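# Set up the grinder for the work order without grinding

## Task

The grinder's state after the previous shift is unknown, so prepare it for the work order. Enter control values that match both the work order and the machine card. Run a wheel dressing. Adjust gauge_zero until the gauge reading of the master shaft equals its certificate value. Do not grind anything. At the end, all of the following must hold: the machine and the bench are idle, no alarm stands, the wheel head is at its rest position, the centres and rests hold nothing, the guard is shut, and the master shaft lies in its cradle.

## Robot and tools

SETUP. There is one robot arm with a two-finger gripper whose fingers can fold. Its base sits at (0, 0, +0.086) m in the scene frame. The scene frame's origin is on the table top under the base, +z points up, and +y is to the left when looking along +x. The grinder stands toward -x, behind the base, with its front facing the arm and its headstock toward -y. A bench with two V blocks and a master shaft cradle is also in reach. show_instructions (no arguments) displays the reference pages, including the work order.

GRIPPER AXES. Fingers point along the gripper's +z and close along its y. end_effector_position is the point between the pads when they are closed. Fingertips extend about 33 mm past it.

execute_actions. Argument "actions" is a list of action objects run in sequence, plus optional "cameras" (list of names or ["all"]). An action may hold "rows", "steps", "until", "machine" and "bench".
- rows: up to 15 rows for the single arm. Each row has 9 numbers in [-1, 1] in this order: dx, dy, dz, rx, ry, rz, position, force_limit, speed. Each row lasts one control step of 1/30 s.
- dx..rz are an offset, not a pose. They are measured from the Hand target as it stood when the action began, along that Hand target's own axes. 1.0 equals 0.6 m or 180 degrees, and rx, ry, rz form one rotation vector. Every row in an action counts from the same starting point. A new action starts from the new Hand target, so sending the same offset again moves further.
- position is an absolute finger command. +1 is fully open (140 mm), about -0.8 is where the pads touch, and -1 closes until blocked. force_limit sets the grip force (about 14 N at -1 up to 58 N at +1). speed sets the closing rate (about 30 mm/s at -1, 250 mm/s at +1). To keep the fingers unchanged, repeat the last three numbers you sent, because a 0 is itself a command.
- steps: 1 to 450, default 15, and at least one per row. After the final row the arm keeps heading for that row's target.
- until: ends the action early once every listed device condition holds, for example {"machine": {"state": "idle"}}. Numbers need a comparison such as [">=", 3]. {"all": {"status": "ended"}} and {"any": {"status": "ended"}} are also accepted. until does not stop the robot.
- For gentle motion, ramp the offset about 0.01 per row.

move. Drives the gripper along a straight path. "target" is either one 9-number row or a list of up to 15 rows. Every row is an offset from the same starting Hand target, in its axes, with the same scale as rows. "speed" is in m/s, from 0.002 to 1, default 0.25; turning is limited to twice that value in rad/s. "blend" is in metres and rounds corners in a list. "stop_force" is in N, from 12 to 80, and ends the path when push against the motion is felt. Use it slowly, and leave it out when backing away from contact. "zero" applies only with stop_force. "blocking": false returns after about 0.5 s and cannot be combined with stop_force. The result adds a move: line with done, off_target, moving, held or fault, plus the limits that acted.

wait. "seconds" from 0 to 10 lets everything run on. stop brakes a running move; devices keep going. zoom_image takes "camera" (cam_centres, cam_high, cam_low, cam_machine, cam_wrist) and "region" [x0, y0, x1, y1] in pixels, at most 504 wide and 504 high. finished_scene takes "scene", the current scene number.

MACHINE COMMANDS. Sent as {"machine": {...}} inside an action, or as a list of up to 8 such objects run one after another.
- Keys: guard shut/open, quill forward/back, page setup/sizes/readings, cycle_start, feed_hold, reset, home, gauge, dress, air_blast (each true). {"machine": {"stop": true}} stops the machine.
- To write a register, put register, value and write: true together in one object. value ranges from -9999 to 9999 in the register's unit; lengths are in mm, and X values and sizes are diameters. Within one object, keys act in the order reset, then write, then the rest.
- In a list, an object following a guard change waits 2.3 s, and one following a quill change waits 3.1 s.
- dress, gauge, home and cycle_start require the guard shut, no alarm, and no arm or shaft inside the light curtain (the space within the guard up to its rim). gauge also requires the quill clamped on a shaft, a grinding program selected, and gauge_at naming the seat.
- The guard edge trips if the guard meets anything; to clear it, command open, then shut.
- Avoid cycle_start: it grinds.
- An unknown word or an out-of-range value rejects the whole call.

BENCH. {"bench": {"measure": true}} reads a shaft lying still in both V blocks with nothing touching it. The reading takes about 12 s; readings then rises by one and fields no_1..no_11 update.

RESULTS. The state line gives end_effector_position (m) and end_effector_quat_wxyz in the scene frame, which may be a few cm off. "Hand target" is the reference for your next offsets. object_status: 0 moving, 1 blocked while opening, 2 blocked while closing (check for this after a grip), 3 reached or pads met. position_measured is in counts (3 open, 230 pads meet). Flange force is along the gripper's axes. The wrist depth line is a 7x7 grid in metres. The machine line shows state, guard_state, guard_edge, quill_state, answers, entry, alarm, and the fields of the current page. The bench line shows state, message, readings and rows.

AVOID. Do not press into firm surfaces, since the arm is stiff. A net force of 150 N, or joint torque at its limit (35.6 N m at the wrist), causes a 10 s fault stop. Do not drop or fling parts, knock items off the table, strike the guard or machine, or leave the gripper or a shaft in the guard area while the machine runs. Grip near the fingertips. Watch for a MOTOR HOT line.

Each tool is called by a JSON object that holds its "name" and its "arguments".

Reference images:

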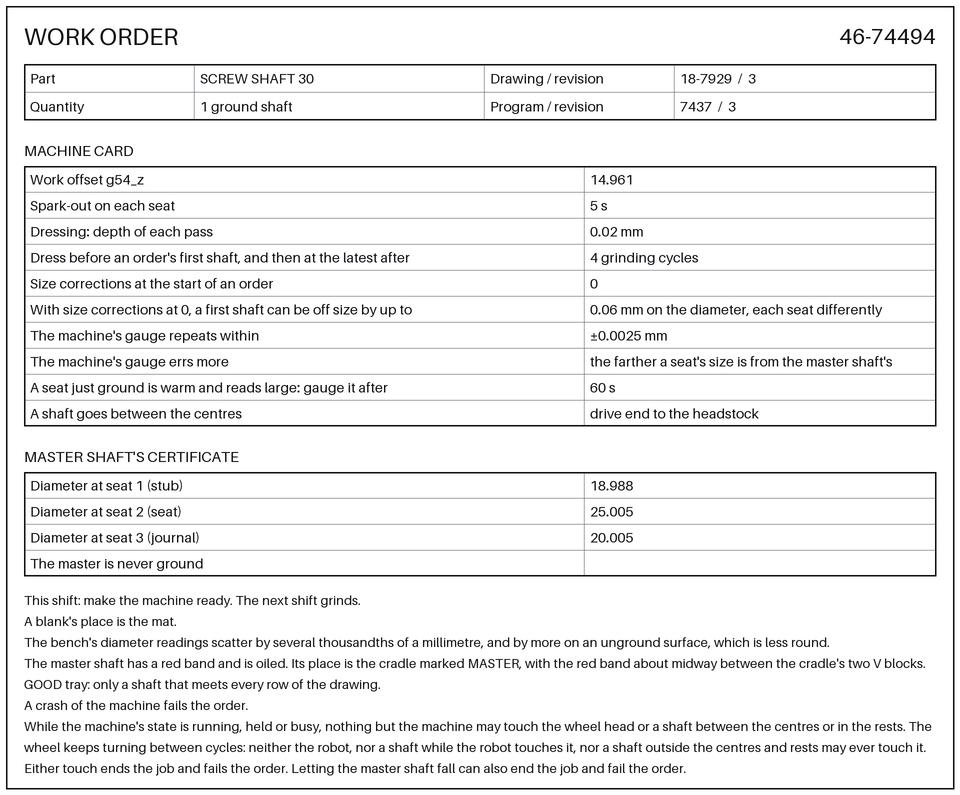

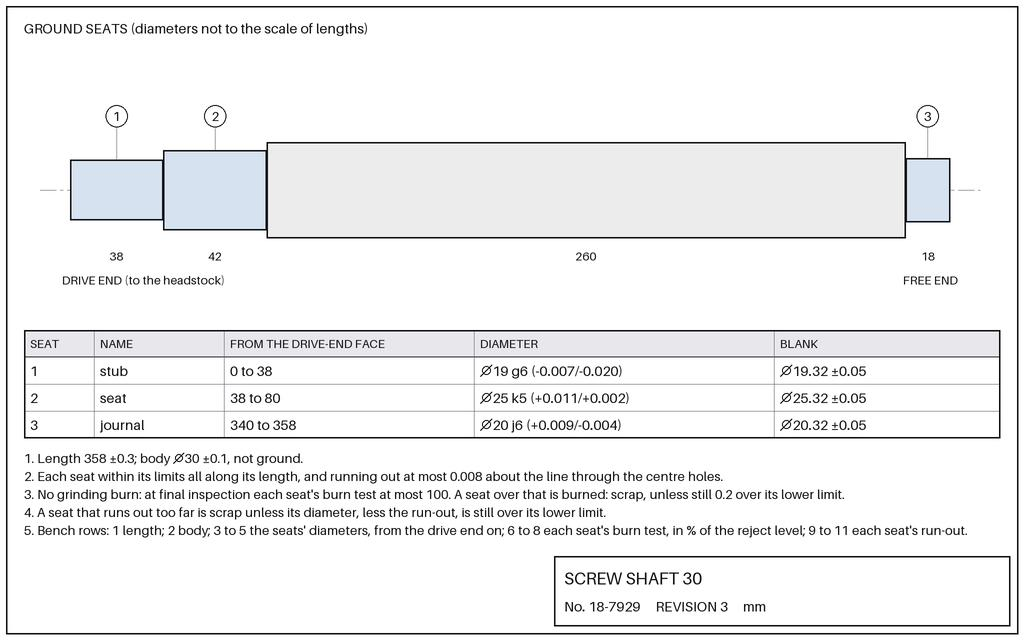

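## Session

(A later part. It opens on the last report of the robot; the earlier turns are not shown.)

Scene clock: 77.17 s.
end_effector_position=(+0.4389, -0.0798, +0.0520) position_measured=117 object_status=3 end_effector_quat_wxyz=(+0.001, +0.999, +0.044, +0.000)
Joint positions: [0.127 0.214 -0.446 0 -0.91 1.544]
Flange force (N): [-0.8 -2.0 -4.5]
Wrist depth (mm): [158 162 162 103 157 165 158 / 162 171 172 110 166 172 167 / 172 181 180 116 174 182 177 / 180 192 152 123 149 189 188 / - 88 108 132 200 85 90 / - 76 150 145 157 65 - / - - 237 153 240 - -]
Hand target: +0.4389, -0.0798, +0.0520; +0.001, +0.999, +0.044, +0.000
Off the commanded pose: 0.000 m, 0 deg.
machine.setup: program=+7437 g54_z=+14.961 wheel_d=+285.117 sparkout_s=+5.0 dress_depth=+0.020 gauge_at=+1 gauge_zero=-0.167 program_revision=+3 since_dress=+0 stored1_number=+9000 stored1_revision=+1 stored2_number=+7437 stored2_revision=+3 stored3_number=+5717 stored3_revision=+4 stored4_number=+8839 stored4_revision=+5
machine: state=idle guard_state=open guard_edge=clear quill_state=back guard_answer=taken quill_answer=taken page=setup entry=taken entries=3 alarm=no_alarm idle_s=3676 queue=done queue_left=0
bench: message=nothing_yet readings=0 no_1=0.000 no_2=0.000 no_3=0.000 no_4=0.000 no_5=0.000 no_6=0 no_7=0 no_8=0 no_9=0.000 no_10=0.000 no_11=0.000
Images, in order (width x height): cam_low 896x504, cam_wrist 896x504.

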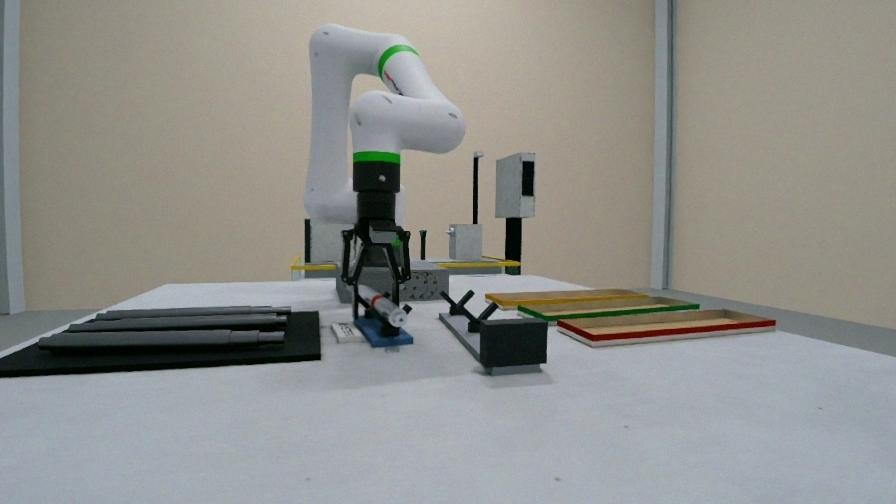

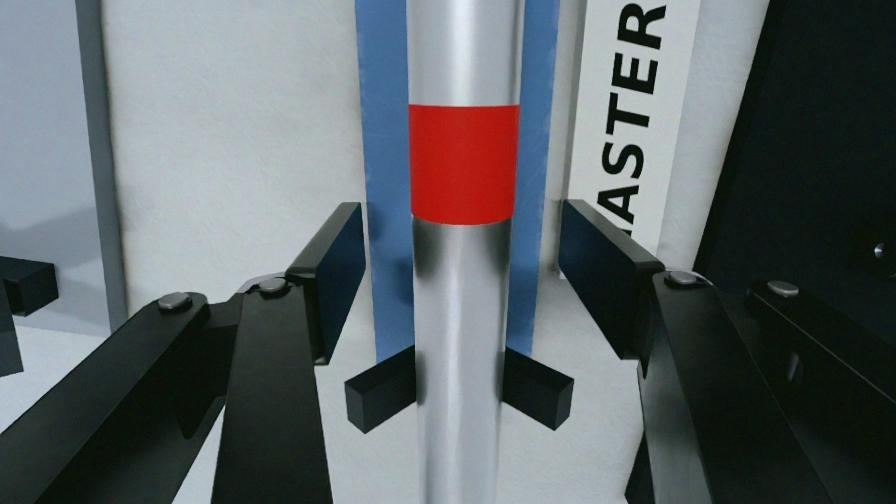

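{"name": "move", "arguments": {"target": [0.01,0,-0.055,0,0,0,-0.1,1,1], "speed": 0.08, "cameras": ["cam_wrist","cam_low"]}}

{"name": "zoom_image", "arguments": {"camera": "cam_wrist", "region": [300, 100, 650, 400]}}

{"name": "zoom_image", "arguments": {"camera": "cam_low", "region": [280, 150, 560, 380]}}

Scene clock: 80.20 s.
end_effector_position=(+0.4449, -0.0791, +0.0850) position_measured=141 object_status=3 end_effector_quat_wxyz=(+0.001, +0.999, +0.044, +0.000)
Joint positions: [0.127 0.176 -0.399 0 -0.996 1.544]
Flange force (N): [0.2 -2.0 -3.9]
Wrist depth (mm): [179 190 192 135 188 191 188 / 189 200 202 142 197 202 198 / 201 211 214 150 208 212 211 / 207 224 141 160 143 222 217 / 220 88 109 173 143 85 236 / - 76 256 185 263 68 - / - - - 211 - - -]
Hand target: +0.4449, -0.0791, +0.0850; +0.001, +0.999, +0.044, +0.000
Off the commanded pose: 0.000 m, 0 deg.
machine.setup: program=+7437 g54_z=+14.961 wheel_d=+285.117 sparkout_s=+5.0 dress_depth=+0.020 gauge_at=+1 gauge_zero=-0.167 program_revision=+3 since_dress=+0 stored1_number=+9000 stored1_revision=+1 stored2_number=+7437 stored2_revision=+3 stored3_number=+5717 stored3_revision=+4 stored4_number=+8839 stored4_revision=+5
machine: state=idle guard_state=open guard_edge=clear quill_state=back guard_answer=taken quill_answer=taken page=setup entry=taken entries=3 alarm=no_alarm idle_s=3679 queue=done queue_left=0
bench: message=nothing_yet readings=0 no_1=0.000 no_2=0.000 no_3=0.000 no_4=0.000 no_5=0.000 no_6=0 no_7=0 no_8=0 no_9=0.000 no_10=0.000 no_11=0.000
move: done
Images, in order (width x height): cam_low 896x504, cam_wrist 896x504.

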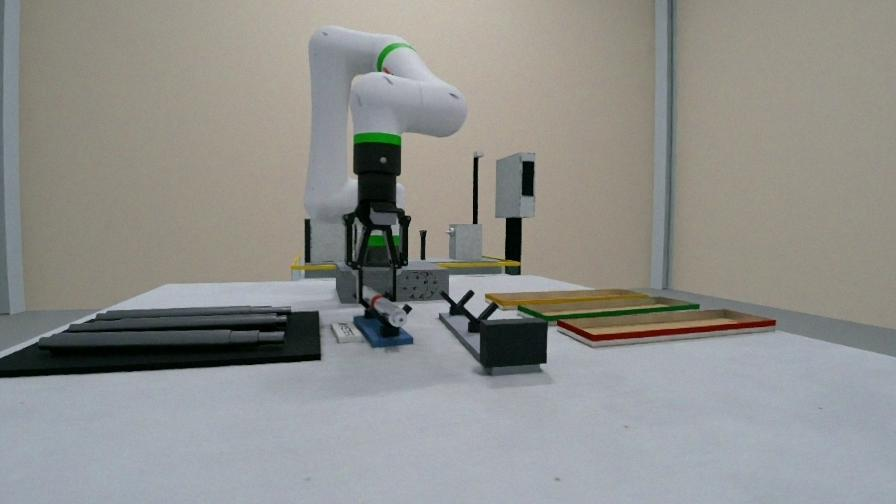

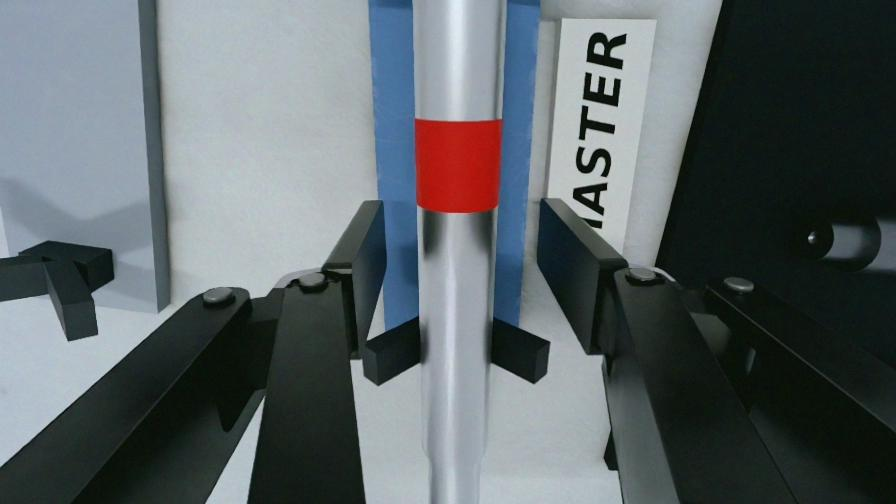

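Scaled by 1.440 from the camera's 896x504 image, which has a finer 1280x720 frame.

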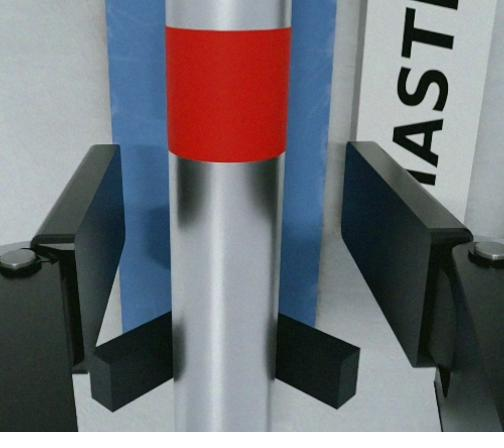

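Scaled by 1.800 from the camera's 896x504 image, which has a finer 1280x720 frame.

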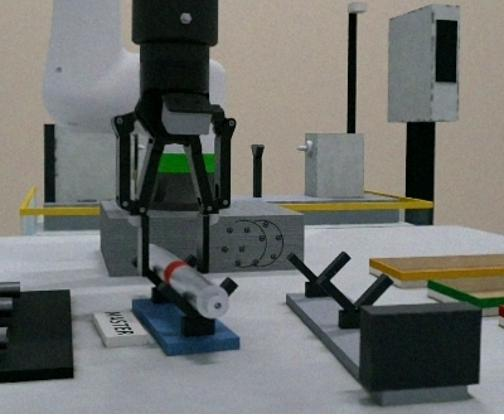

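{"name": "move", "arguments": {"target": [0,-0.0028,0,0,0,0,-0.1,1,1], "speed": 0.05}}

{"name": "execute_actions", "arguments": {"actions": [{"rows":[[0,0,0,0,0,0,-1,1,1]],"steps":60}], "cameras": ["cam_wrist","cam_low"]}}

{"name": "zoom_image", "arguments": {"camera": "cam_low", "region": [280, 150, 560, 380]}}

Scene clock: 81.30 s.
end_effector_position=(+0.4447, -0.0775, +0.0850) position_measured=141 object_status=3 end_effector_quat_wxyz=(+0.001, +0.999, +0.044, +0.000)
Joint positions: [0.131 0.175 -0.4 0 -0.995 1.54]
Flange force (N): [0.0 -1.8 -3.5]
Wrist depth (mm): [180 190 192 135 188 192 188 / 190 200 203 143 198 202 199 / 200 211 214 151 208 214 211 / 207 224 141 162 143 223 218 / 220 87 95 174 143 85 236 / - 76 - 188 263 68 - / - - - 273 - - -]
Hand target: +0.4447, -0.0775, +0.0850; +0.001, +0.999, +0.044, +0.000
Off the commanded pose: 0.000 m, 0 deg.
machine.setup: program=+7437 g54_z=+14.961 wheel_d=+285.117 sparkout_s=+5.0 dress_depth=+0.020 gauge_at=+1 gauge_zero=-0.167 program_revision=+3 since_dress=+0 stored1_number=+9000 stored1_revision=+1 stored2_number=+7437 stored2_revision=+3 stored3_number=+5717 stored3_revision=+4 stored4_number=+8839 stored4_revision=+5
machine: state=idle guard_state=open guard_edge=clear quill_state=back guard_answer=taken quill_answer=taken page=setup entry=taken entries=3 alarm=no_alarm idle_s=3680 queue=done queue_left=0
bench: message=nothing_yet readings=0 no_1=0.000 no_2=0.000 no_3=0.000 no_4=0.000 no_5=0.000 no_6=0 no_7=0 no_8=0 no_9=0.000 no_10=0.000 no_11=0.000
move: done

Scene clock: 83.50 s.
end_effector_position=(+0.4447, -0.0775, +0.0850) position_measured=192 object_status=2 end_effector_quat_wxyz=(+0.001, +0.999, +0.044, +0.000)
Joint positions: [0.131 0.175 -0.4 0 -0.995 1.54]
Flange force (N): [-3.0 -19.3 -33.3]
Wrist depth (mm): [180 190 193 134 188 192 188 / 189 200 204 143 198 202 198 / 201 211 215 150 208 214 210 / 207 224 225 158 216 225 218 / 237 224 87 168 86 85 239 / - 67 72 181 - - - / - 67 - 195 - - -]
Hand target: +0.4447, -0.0775, +0.0850; +0.001, +0.999, +0.044, +0.000
Off the commanded pose: 0.000 m, 0 deg.
machine.setup: program=+7437 g54_z=+14.961 wheel_d=+285.117 sparkout_s=+5.0 dress_depth=+0.020 gauge_at=+1 gauge_zero=-0.167 program_revision=+3 since_dress=+0 stored1_number=+9000 stored1_revision=+1 stored2_number=+7437 stored2_revision=+3 stored3_number=+5717 stored3_revision=+4 stored4_number=+8839 stored4_revision=+5
machine: state=idle guard_state=open guard_edge=clear quill_state=back guard_answer=taken quill_answer=taken page=setup entry=taken entries=3 alarm=no_alarm idle_s=3683 queue=done queue_left=0
bench: message=nothing_yet readings=0 no_1=0.000 no_2=0.000 no_3=0.000 no_4=0.000 no_5=0.000 no_6=0 no_7=0 no_8=0 no_9=0.000 no_10=0.000 no_11=0.000
Images, in order (width x height): cam_low 896x504, cam_wrist 896x504.

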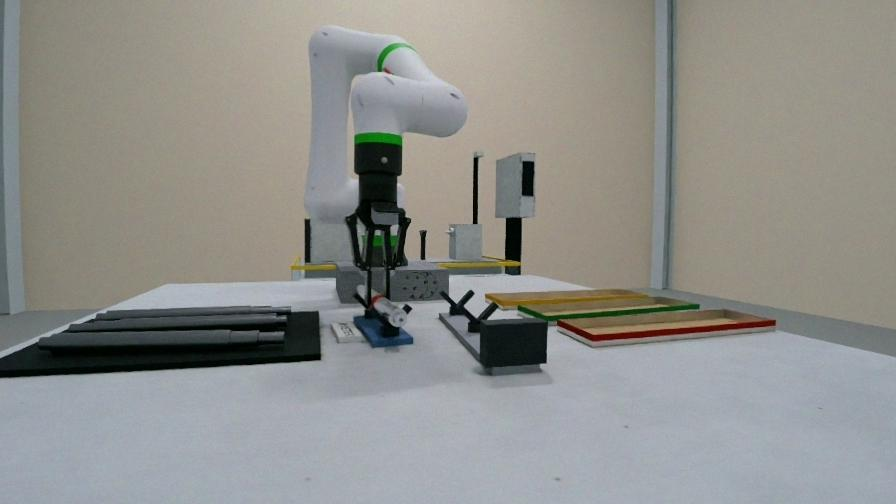

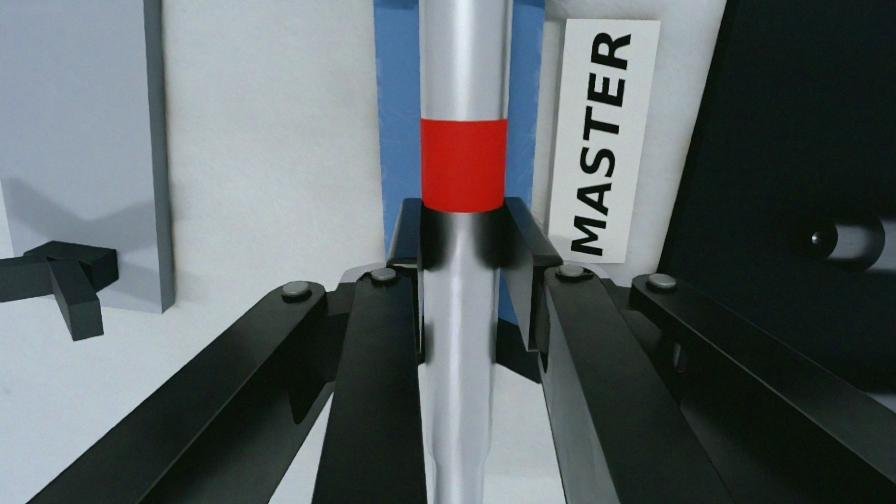

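Scaled by 1.800 from the camera's 896x504 image, which has a finer 1280x720 frame.

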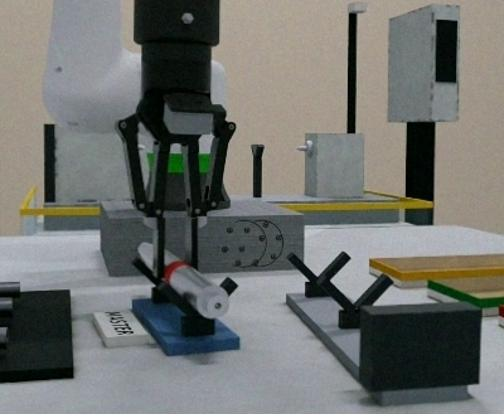

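{"name": "move", "arguments": {"target": [0,0,-0.1,0,0,0,-1,1,1], "speed": 0.05, "cameras": ["cam_wrist","cam_low"]}}

{"name": "zoom_image", "arguments": {"camera": "cam_low", "region": [280, 150, 560, 380]}}

Scene clock: 85.27 s.
end_effector_position=(+0.4447, -0.0773, +0.1450) position_measured=192 object_status=2 end_effector_quat_wxyz=(+0.001, +0.999, +0.044, +0.000)
Joint positions: [0.131 0.1 -0.327 0 -1.143 1.54]
Flange force (N): [0.3 -1.6 13.3]
Wrist depth (mm): [236 235 246 135 244 242 242 / 251 249 258 143 257 255 256 / 265 263 273 150 272 268 265 / 241 279 287 158 277 286 288 / 305 298 87 168 86 85 299 / - 67 72 180 - - - / - 67 - 197 - - -]
Hand target: +0.4447, -0.0773, +0.1450; +0.001, +0.999, +0.044, +0.000
Off the commanded pose: 0.000 m, 0 deg.
machine.setup: program=+7437 g54_z=+14.961 wheel_d=+285.117 sparkout_s=+5.0 dress_depth=+0.020 gauge_at=+1 gauge_zero=-0.167 program_revision=+3 since_dress=+0 stored1_number=+9000 stored1_revision=+1 stored2_number=+7437 stored2_revision=+3 stored3_number=+5717 stored3_revision=+4 stored4_number=+8839 stored4_revision=+5
machine: state=idle guard_state=open guard_edge=clear quill_state=back guard_answer=taken quill_answer=taken page=setup entry=taken entries=3 alarm=no_alarm idle_s=3684 queue=done queue_left=0
bench: message=nothing_yet readings=0 no_1=0.000 no_2=0.000 no_3=0.000 no_4=0.000 no_5=0.000 no_6=0 no_7=0 no_8=0 no_9=0.000 no_10=0.000 no_11=0.000
move: done
Images, in order (width x height): cam_low 896x504, cam_wrist 896x504.

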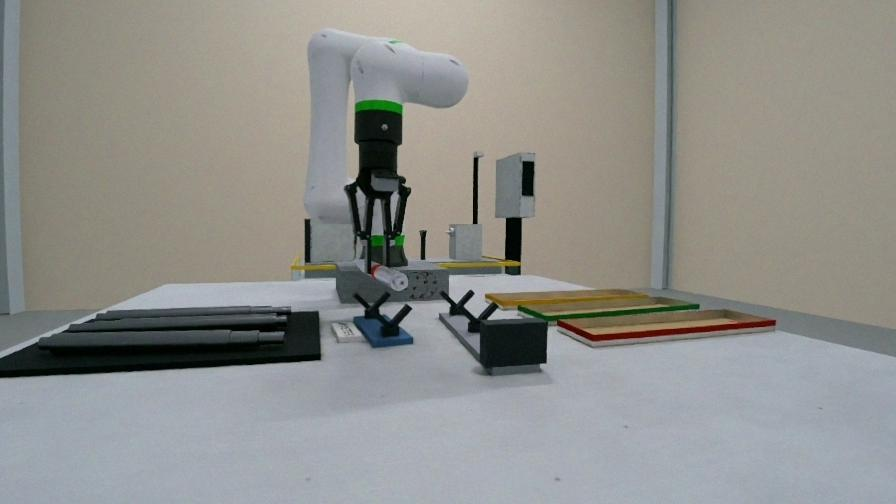

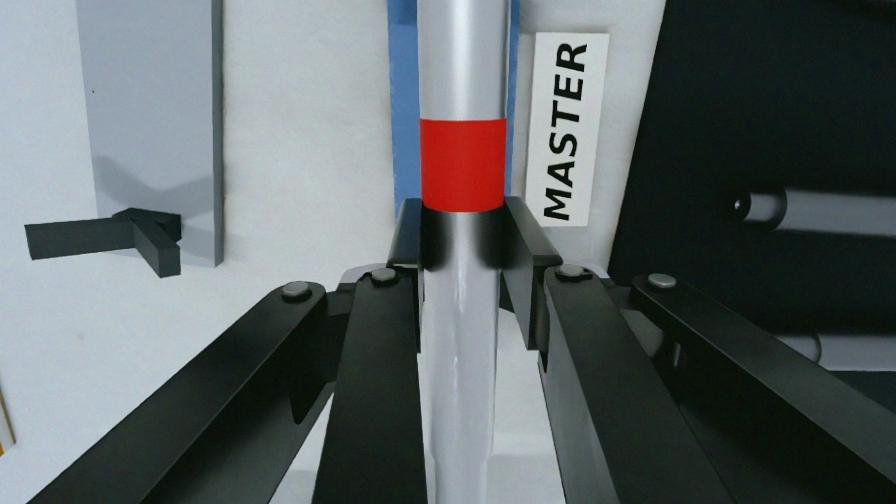

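Scaled by 1.800 from the camera's 896x504 image, which has a finer 1280x720 frame.

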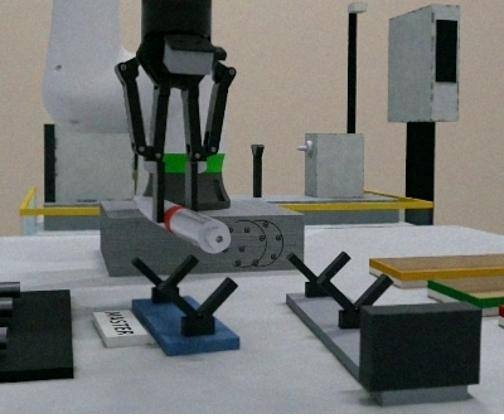

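{"name": "move", "arguments": {"target": [[-0.037,-0.049,-0.425,0,0,0,-1,1,1],[-0.152,-0.645,-0.592,0,0,0,-1,1,1]], "speed": 0.2, "blend": [0.08,0], "cameras": ["cam_wrist","cam_high"]}}

Scene clock: 90.73 s.
end_effector_position=(+0.3193, +0.3010, +0.4990) position_measured=192 object_status=2 end_effector_quat_wxyz=(+0.001, +0.999, +0.044, +0.000)
Joint positions: [1.066 0.063 0.484 0 -1.992 0.605]
Flange force (N): [-0.9 -1.7 13.0]
Wrist depth (mm): [1174 548 552 134 559 560 557 / 1233 579 587 142 598 595 594 / 1291 610 615 150 626 634 627 / 1370 656 645 158 125 659 678 / 1402 82 88 168 86 85 404 / - 67 72 180 - - - / - 67 - 197 - - -]
Hand target: +0.3193, +0.3011, +0.4990; +0.001, +0.999, +0.044, +0.000
Off the commanded pose: 0.000 m, 0 deg.
machine.setup: program=+7437 g54_z=+14.961 wheel_d=+285.117 sparkout_s=+5.0 dress_depth=+0.020 gauge_at=+1 gauge_zero=-0.167 program_revision=+3 since_dress=+0 stored1_number=+9000 stored1_revision=+1 stored2_number=+7437 stored2_revision=+3 stored3_number=+5717 stored3_revision=+4 stored4_number=+8839 stored4_revision=+5
machine: state=idle guard_state=open guard_edge=clear quill_state=back guard_answer=taken quill_answer=taken page=setup entry=taken entries=3 alarm=no_alarm idle_s=3690 queue=done queue_left=0
bench: message=nothing_yet readings=0 no_1=0.000 no_2=0.000 no_3=0.000 no_4=0.000 no_5=0.000 no_6=0 no_7=0 no_8=0 no_9=0.000 no_10=0.000 no_11=0.000
move: done
Images, in order (width x height): cam_high 896x504, cam_wrist 896x504.

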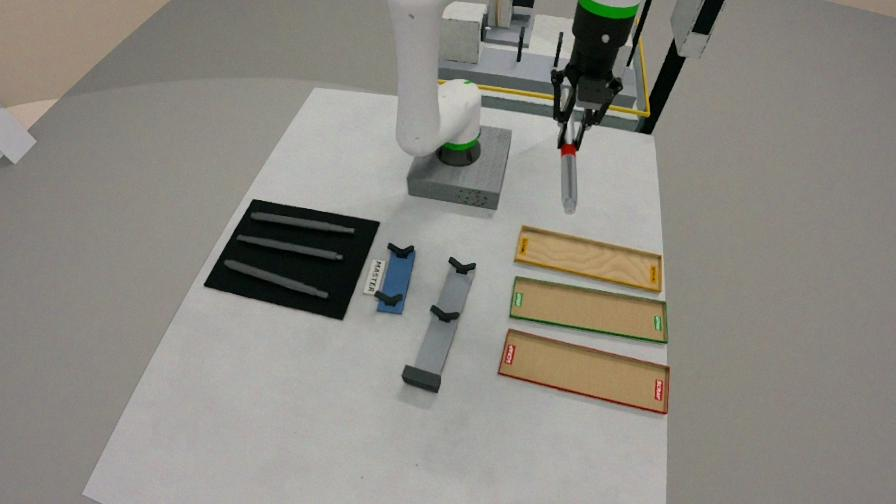

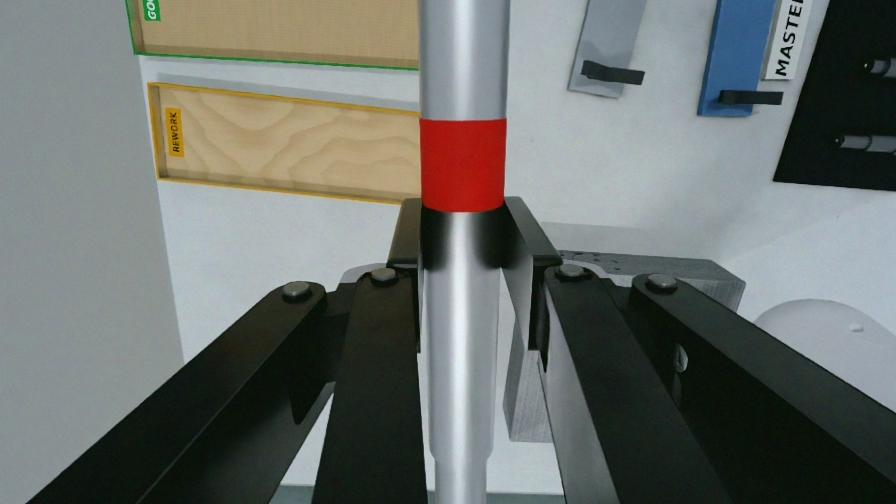

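{"name": "move", "arguments": {"target": [[-0.591,-0.302,-0.085,0,0,-0.222,-1,1,1],[-0.945,-0.082,-0.035,0,0,-0.389,-1,1,1]], "speed": 0.2, "blend": [0.1,0], "cameras": ["cam_wrist","cam_machine"]}}

Scene clock: 94.83 s.
end_effector_position=(-0.2498, +0.2998, +0.5198) position_measured=192 object_status=2 end_effector_quat_wxyz=(+0.001, +0.793, +0.610, -0.001)
Joint positions: [2.619 -0.039 0.435 0 -2.045 0.274]
Flange force (N): [-3.3 -0.3 13.8]
Wrist depth (mm): [451 529 579 134 579 584 581 / 440 557 616 142 612 616 616 / 581 583 616 150 624 574 373 / 644 619 626 158 585 581 362 / 707 639 87 168 86 85 372 / - 67 72 180 - - - / - 67 - 197 - - -]
Hand target: -0.2499, +0.2998, +0.5197; +0.001, +0.793, +0.610, -0.001
Off the commanded pose: 0.000 m, 0 deg.
machine.setup: program=+7437 g54_z=+14.961 wheel_d=+285.117 sparkout_s=+5.0 dress_depth=+0.020 gauge_at=+1 gauge_zero=-0.167 program_revision=+3 since_dress=+0 stored1_number=+9000 stored1_revision=+1 stored2_number=+7437 stored2_revision=+3 stored3_number=+5717 stored3_revision=+4 stored4_number=+8839 stored4_revision=+5
machine: state=idle guard_state=open guard_edge=clear quill_state=back guard_answer=taken quill_answer=taken page=setup entry=taken entries=3 alarm=no_alarm idle_s=3694 queue=done queue_left=0
bench: message=nothing_yet readings=0 no_1=0.000 no_2=0.000 no_3=0.000 no_4=0.000 no_5=0.000 no_6=0 no_7=0 no_8=0 no_9=0.000 no_10=0.000 no_11=0.000
move: done
Images, in order (width x height): cam_machine 896x504, cam_wrist 896x504.

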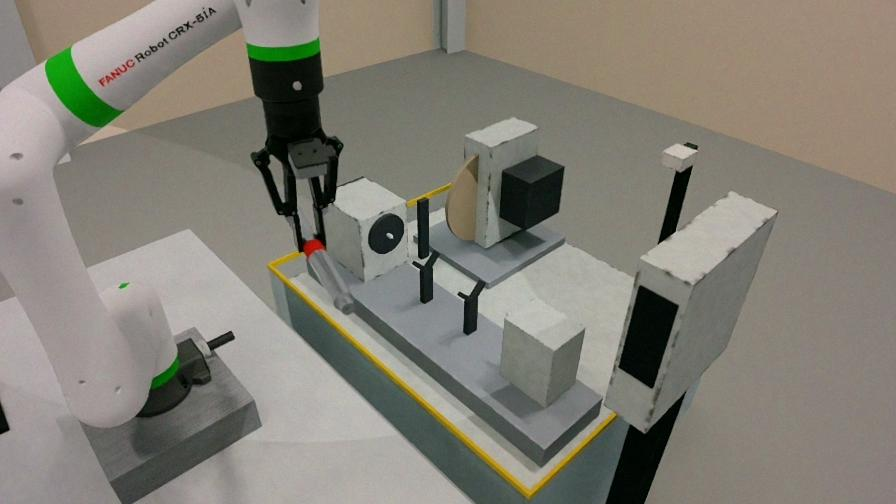

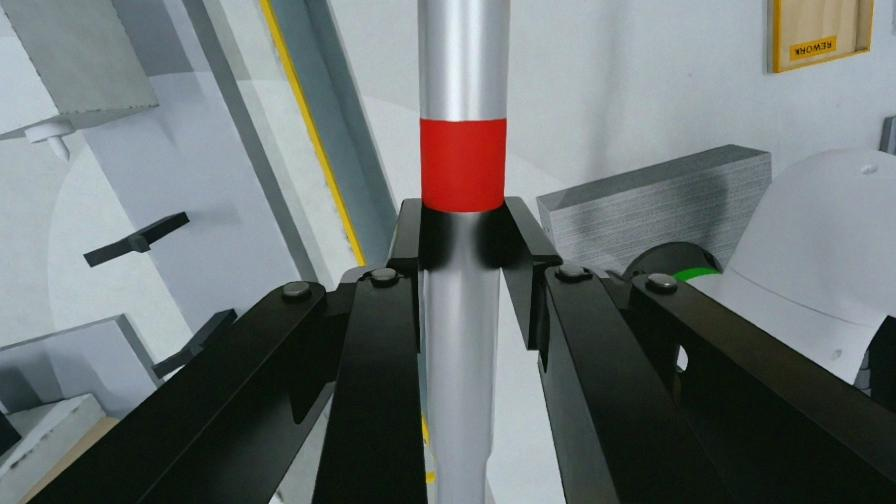

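{"name": "move", "arguments": {"target": [-0.326,-0.584,0.2,0,0,-0.0828,-1,1,1], "speed": 0.2, "cameras": ["all"]}}

Scene clock: 98.73 s.
end_effector_position=(-0.6387, +0.2004, +0.3997) position_measured=192 object_status=2 end_effector_quat_wxyz=(+0.001, +0.707, +0.707, -0.001)
Joint positions: [3.045 0.691 1.097 0 -1.977 0.108]
Flange force (N): no reading
Wrist depth (mm): [474 457 472 134 440 478 481 / 474 498 506 142 459 509 506 / 495 513 515 150 478 531 531 / 412 530 545 158 125 563 555 / 393 445 87 168 86 85 555 / - 67 72 180 - - - / - 67 - 197 - - -]
Hand target: -0.6387, +0.2004, +0.3997; +0.001, +0.707, +0.707, -0.001
Off the commanded pose: 0.000 m, 0 deg.
machine.setup: program=+7437 g54_z=+14.961 wheel_d=+285.117 sparkout_s=+5.0 dress_depth=+0.020 gauge_at=+1 gauge_zero=-0.167 program_revision=+3 since_dress=+0 stored1_number=+9000 stored1_revision=+1 stored2_number=+7437 stored2_revision=+3 stored3_number=+5717 stored3_revision=+4 stored4_number=+8839 stored4_revision=+5
machine: state=idle guard_state=open guard_edge=clear quill_state=back guard_answer=taken quill_answer=taken page=setup entry=taken entries=3 alarm=no_alarm idle_s=3698 queue=done queue_left=0
bench: message=nothing_yet readings=0 no_1=0.000 no_2=0.000 no_3=0.000 no_4=0.000 no_5=0.000 no_6=0 no_7=0 no_8=0 no_9=0.000 no_10=0.000 no_11=0.000
move: done

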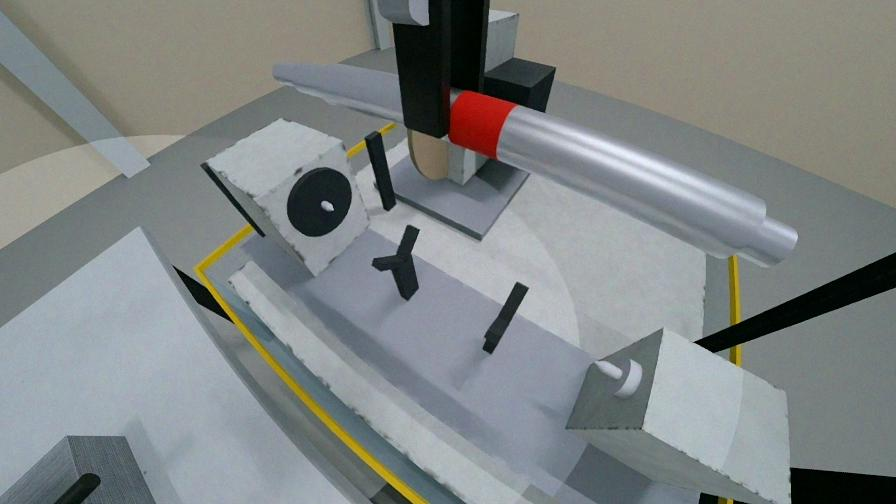

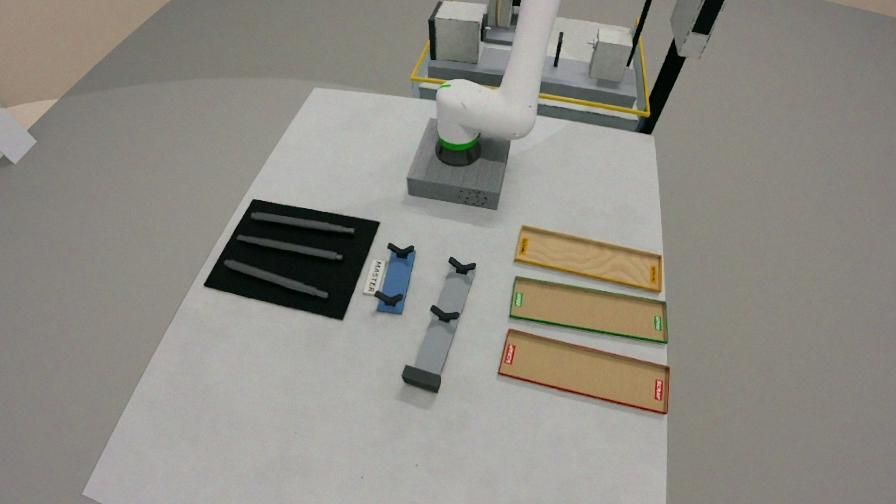

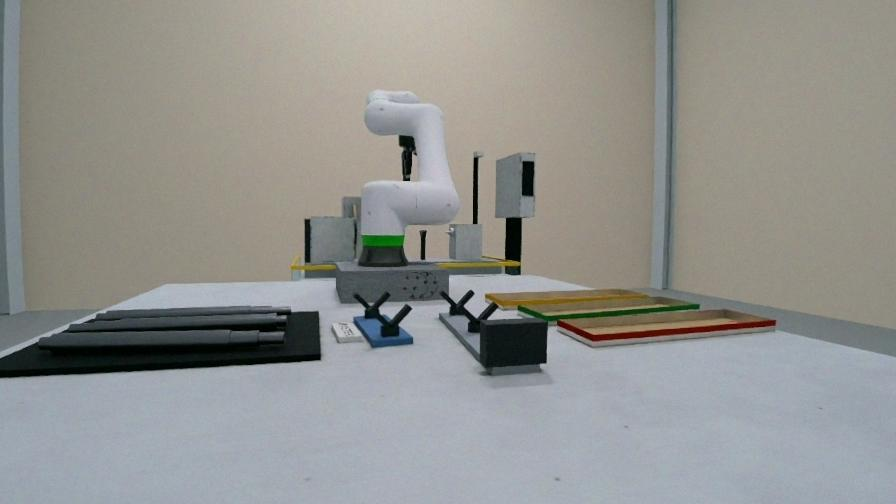

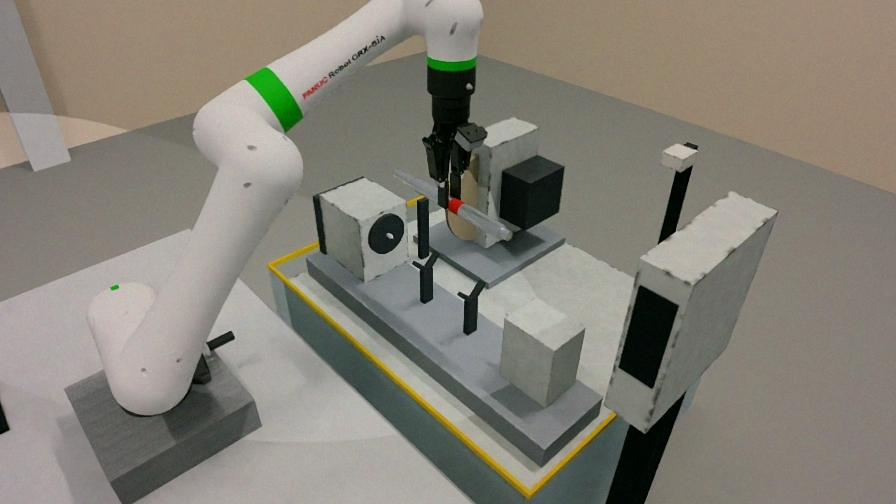

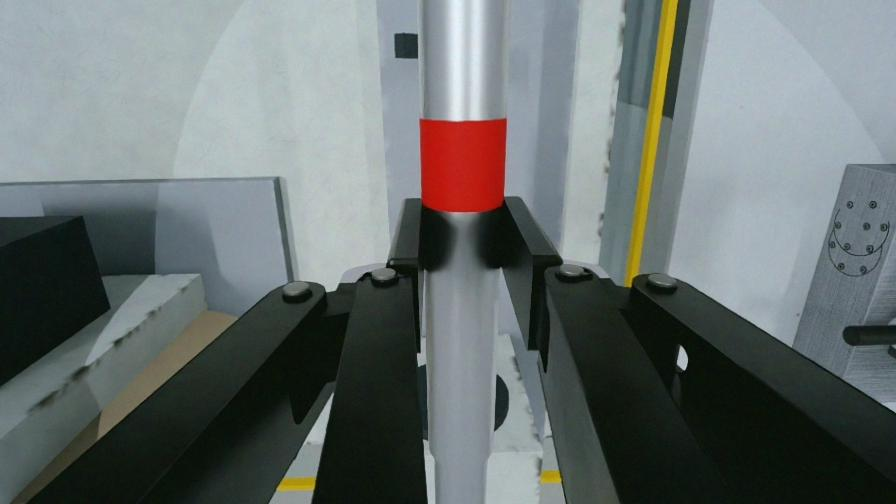

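{"name": "move", "arguments": {"target": [0,0,0.233,0,0,0,-1,1,1], "speed": 0.12, "cameras": ["cam_centres","cam_wrist","cam_machine"]}}

{"name": "zoom_image", "arguments": {"camera": "cam_centres", "region": [200, 80, 700, 480]}}

Scene clock: 100.43 s.
end_effector_position=(-0.6386, +0.2001, +0.2601) position_measured=192 object_status=2 end_effector_quat_wxyz=(+0.001, +0.707, +0.707, -0.001)
Joint positions: [3.045 0.584 0.594 0 -1.58 0.108]
Flange force (N): [-1.6 -0.5 13.4]
Wrist depth (mm): [348 355 354 135 305 360 355 / 368 361 372 142 323 399 379 / 390 395 391 150 341 424 397 / 387 395 416 158 352 427 423 / 402 404 87 168 86 85 448 / - 67 72 180 - - - / - 67 - 197 - - -]
Hand target: -0.6386, +0.2000, +0.2599; +0.001, +0.707, +0.707, -0.001
Off the commanded pose: 0.000 m, 0 deg.
machine.setup: program=+7437 g54_z=+14.961 wheel_d=+285.117 sparkout_s=+5.0 dress_depth=+0.020 gauge_at=+1 gauge_zero=-0.167 program_revision=+3 since_dress=+0 stored1_number=+9000 stored1_revision=+1 stored2_number=+7437 stored2_revision=+3 stored3_number=+5717 stored3_revision=+4 stored4_number=+8839 stored4_revision=+5
machine: state=idle guard_state=open guard_edge=clear quill_state=back guard_answer=taken quill_answer=taken page=setup entry=taken entries=3 alarm=no_alarm idle_s=3699 queue=done queue_left=0
bench: message=nothing_yet readings=0 no_1=0.000 no_2=0.000 no_3=0.000 no_4=0.000 no_5=0.000 no_6=0 no_7=0 no_8=0 no_9=0.000 no_10=0.000 no_11=0.000
move: done
Images, in order (width x height): cam_centres 896x504, cam_machine 896x504, cam_wrist 896x504.

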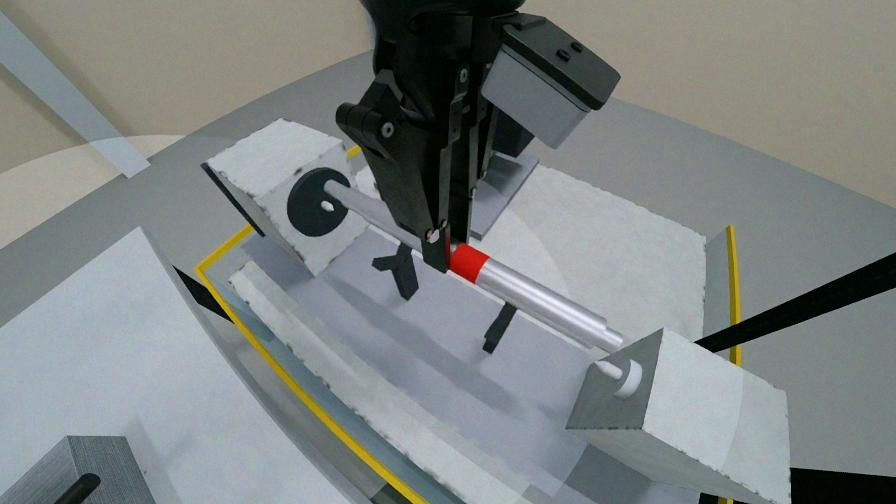

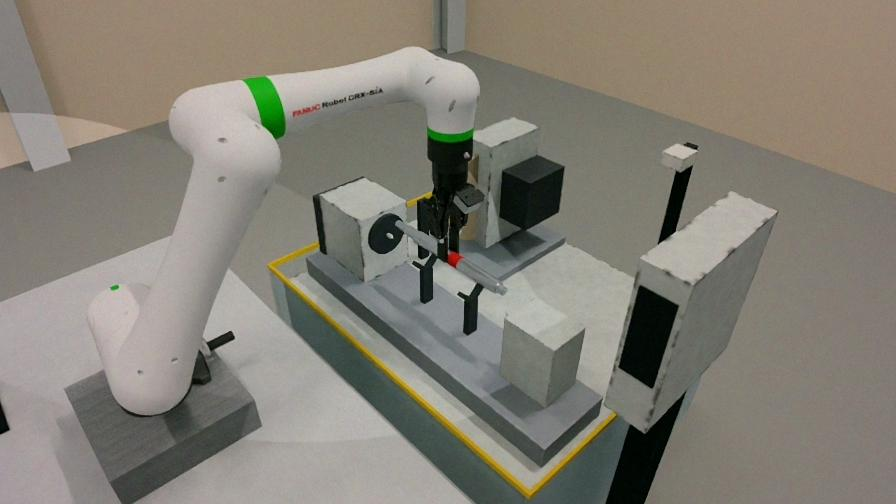

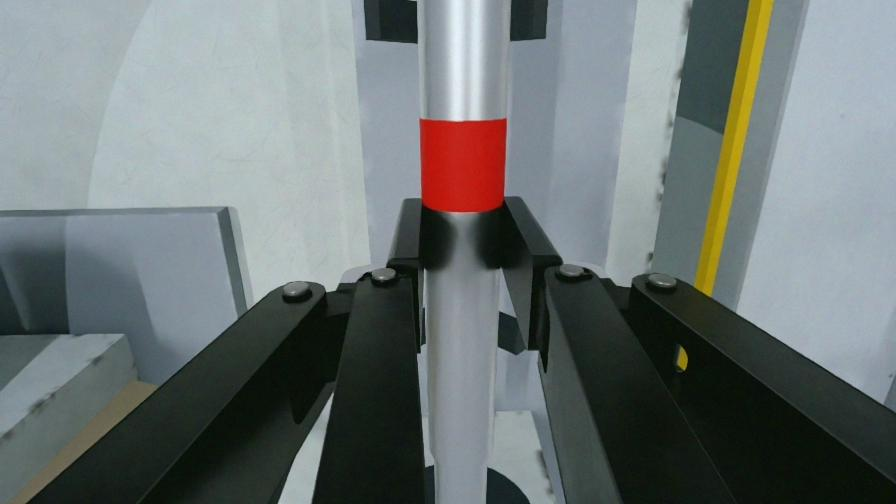

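Scaled by 1.008 from the camera's 896x504 image, which has a finer 1280x720 frame.

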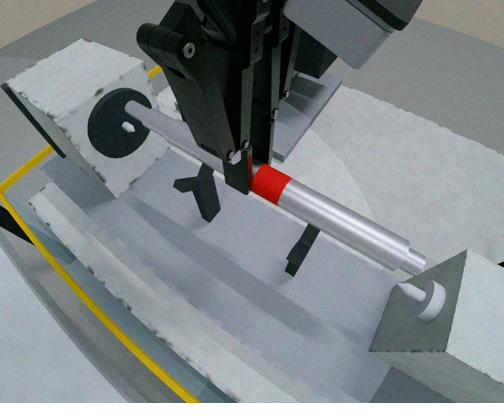

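{"name": "zoom_image", "arguments": {"camera": "cam_machine", "region": [350, 180, 620, 400]}}

{"name": "zoom_image", "arguments": {"camera": "cam_centres", "region": [540, 280, 680, 420]}}

{"name": "zoom_image", "arguments": {"camera": "cam_centres", "region": [260, 140, 400, 260]}}

Scaled by 1.867 from the camera's 896x504 image, which has a finer 1280x720 frame.

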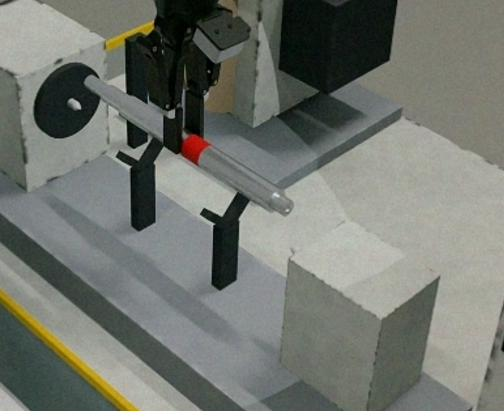

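Scaled by 3.600 from the camera's 896x504 image, which has a finer 1280x720 frame.

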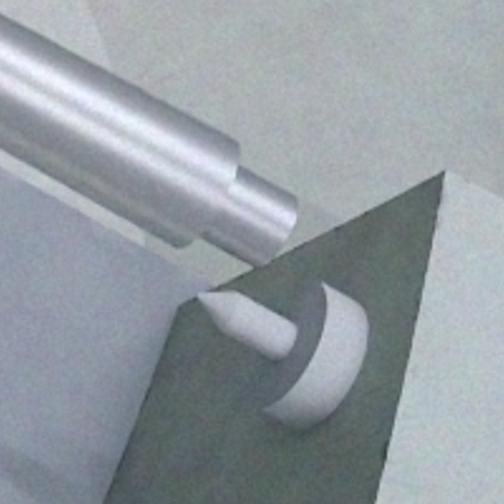

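Scaled by 3.600 from the camera's 896x504 image, which has a finer 1280x720 frame.

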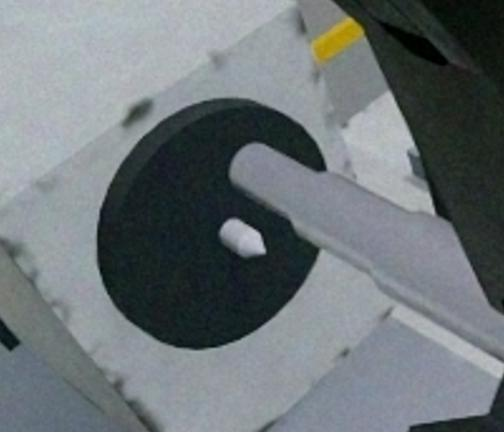

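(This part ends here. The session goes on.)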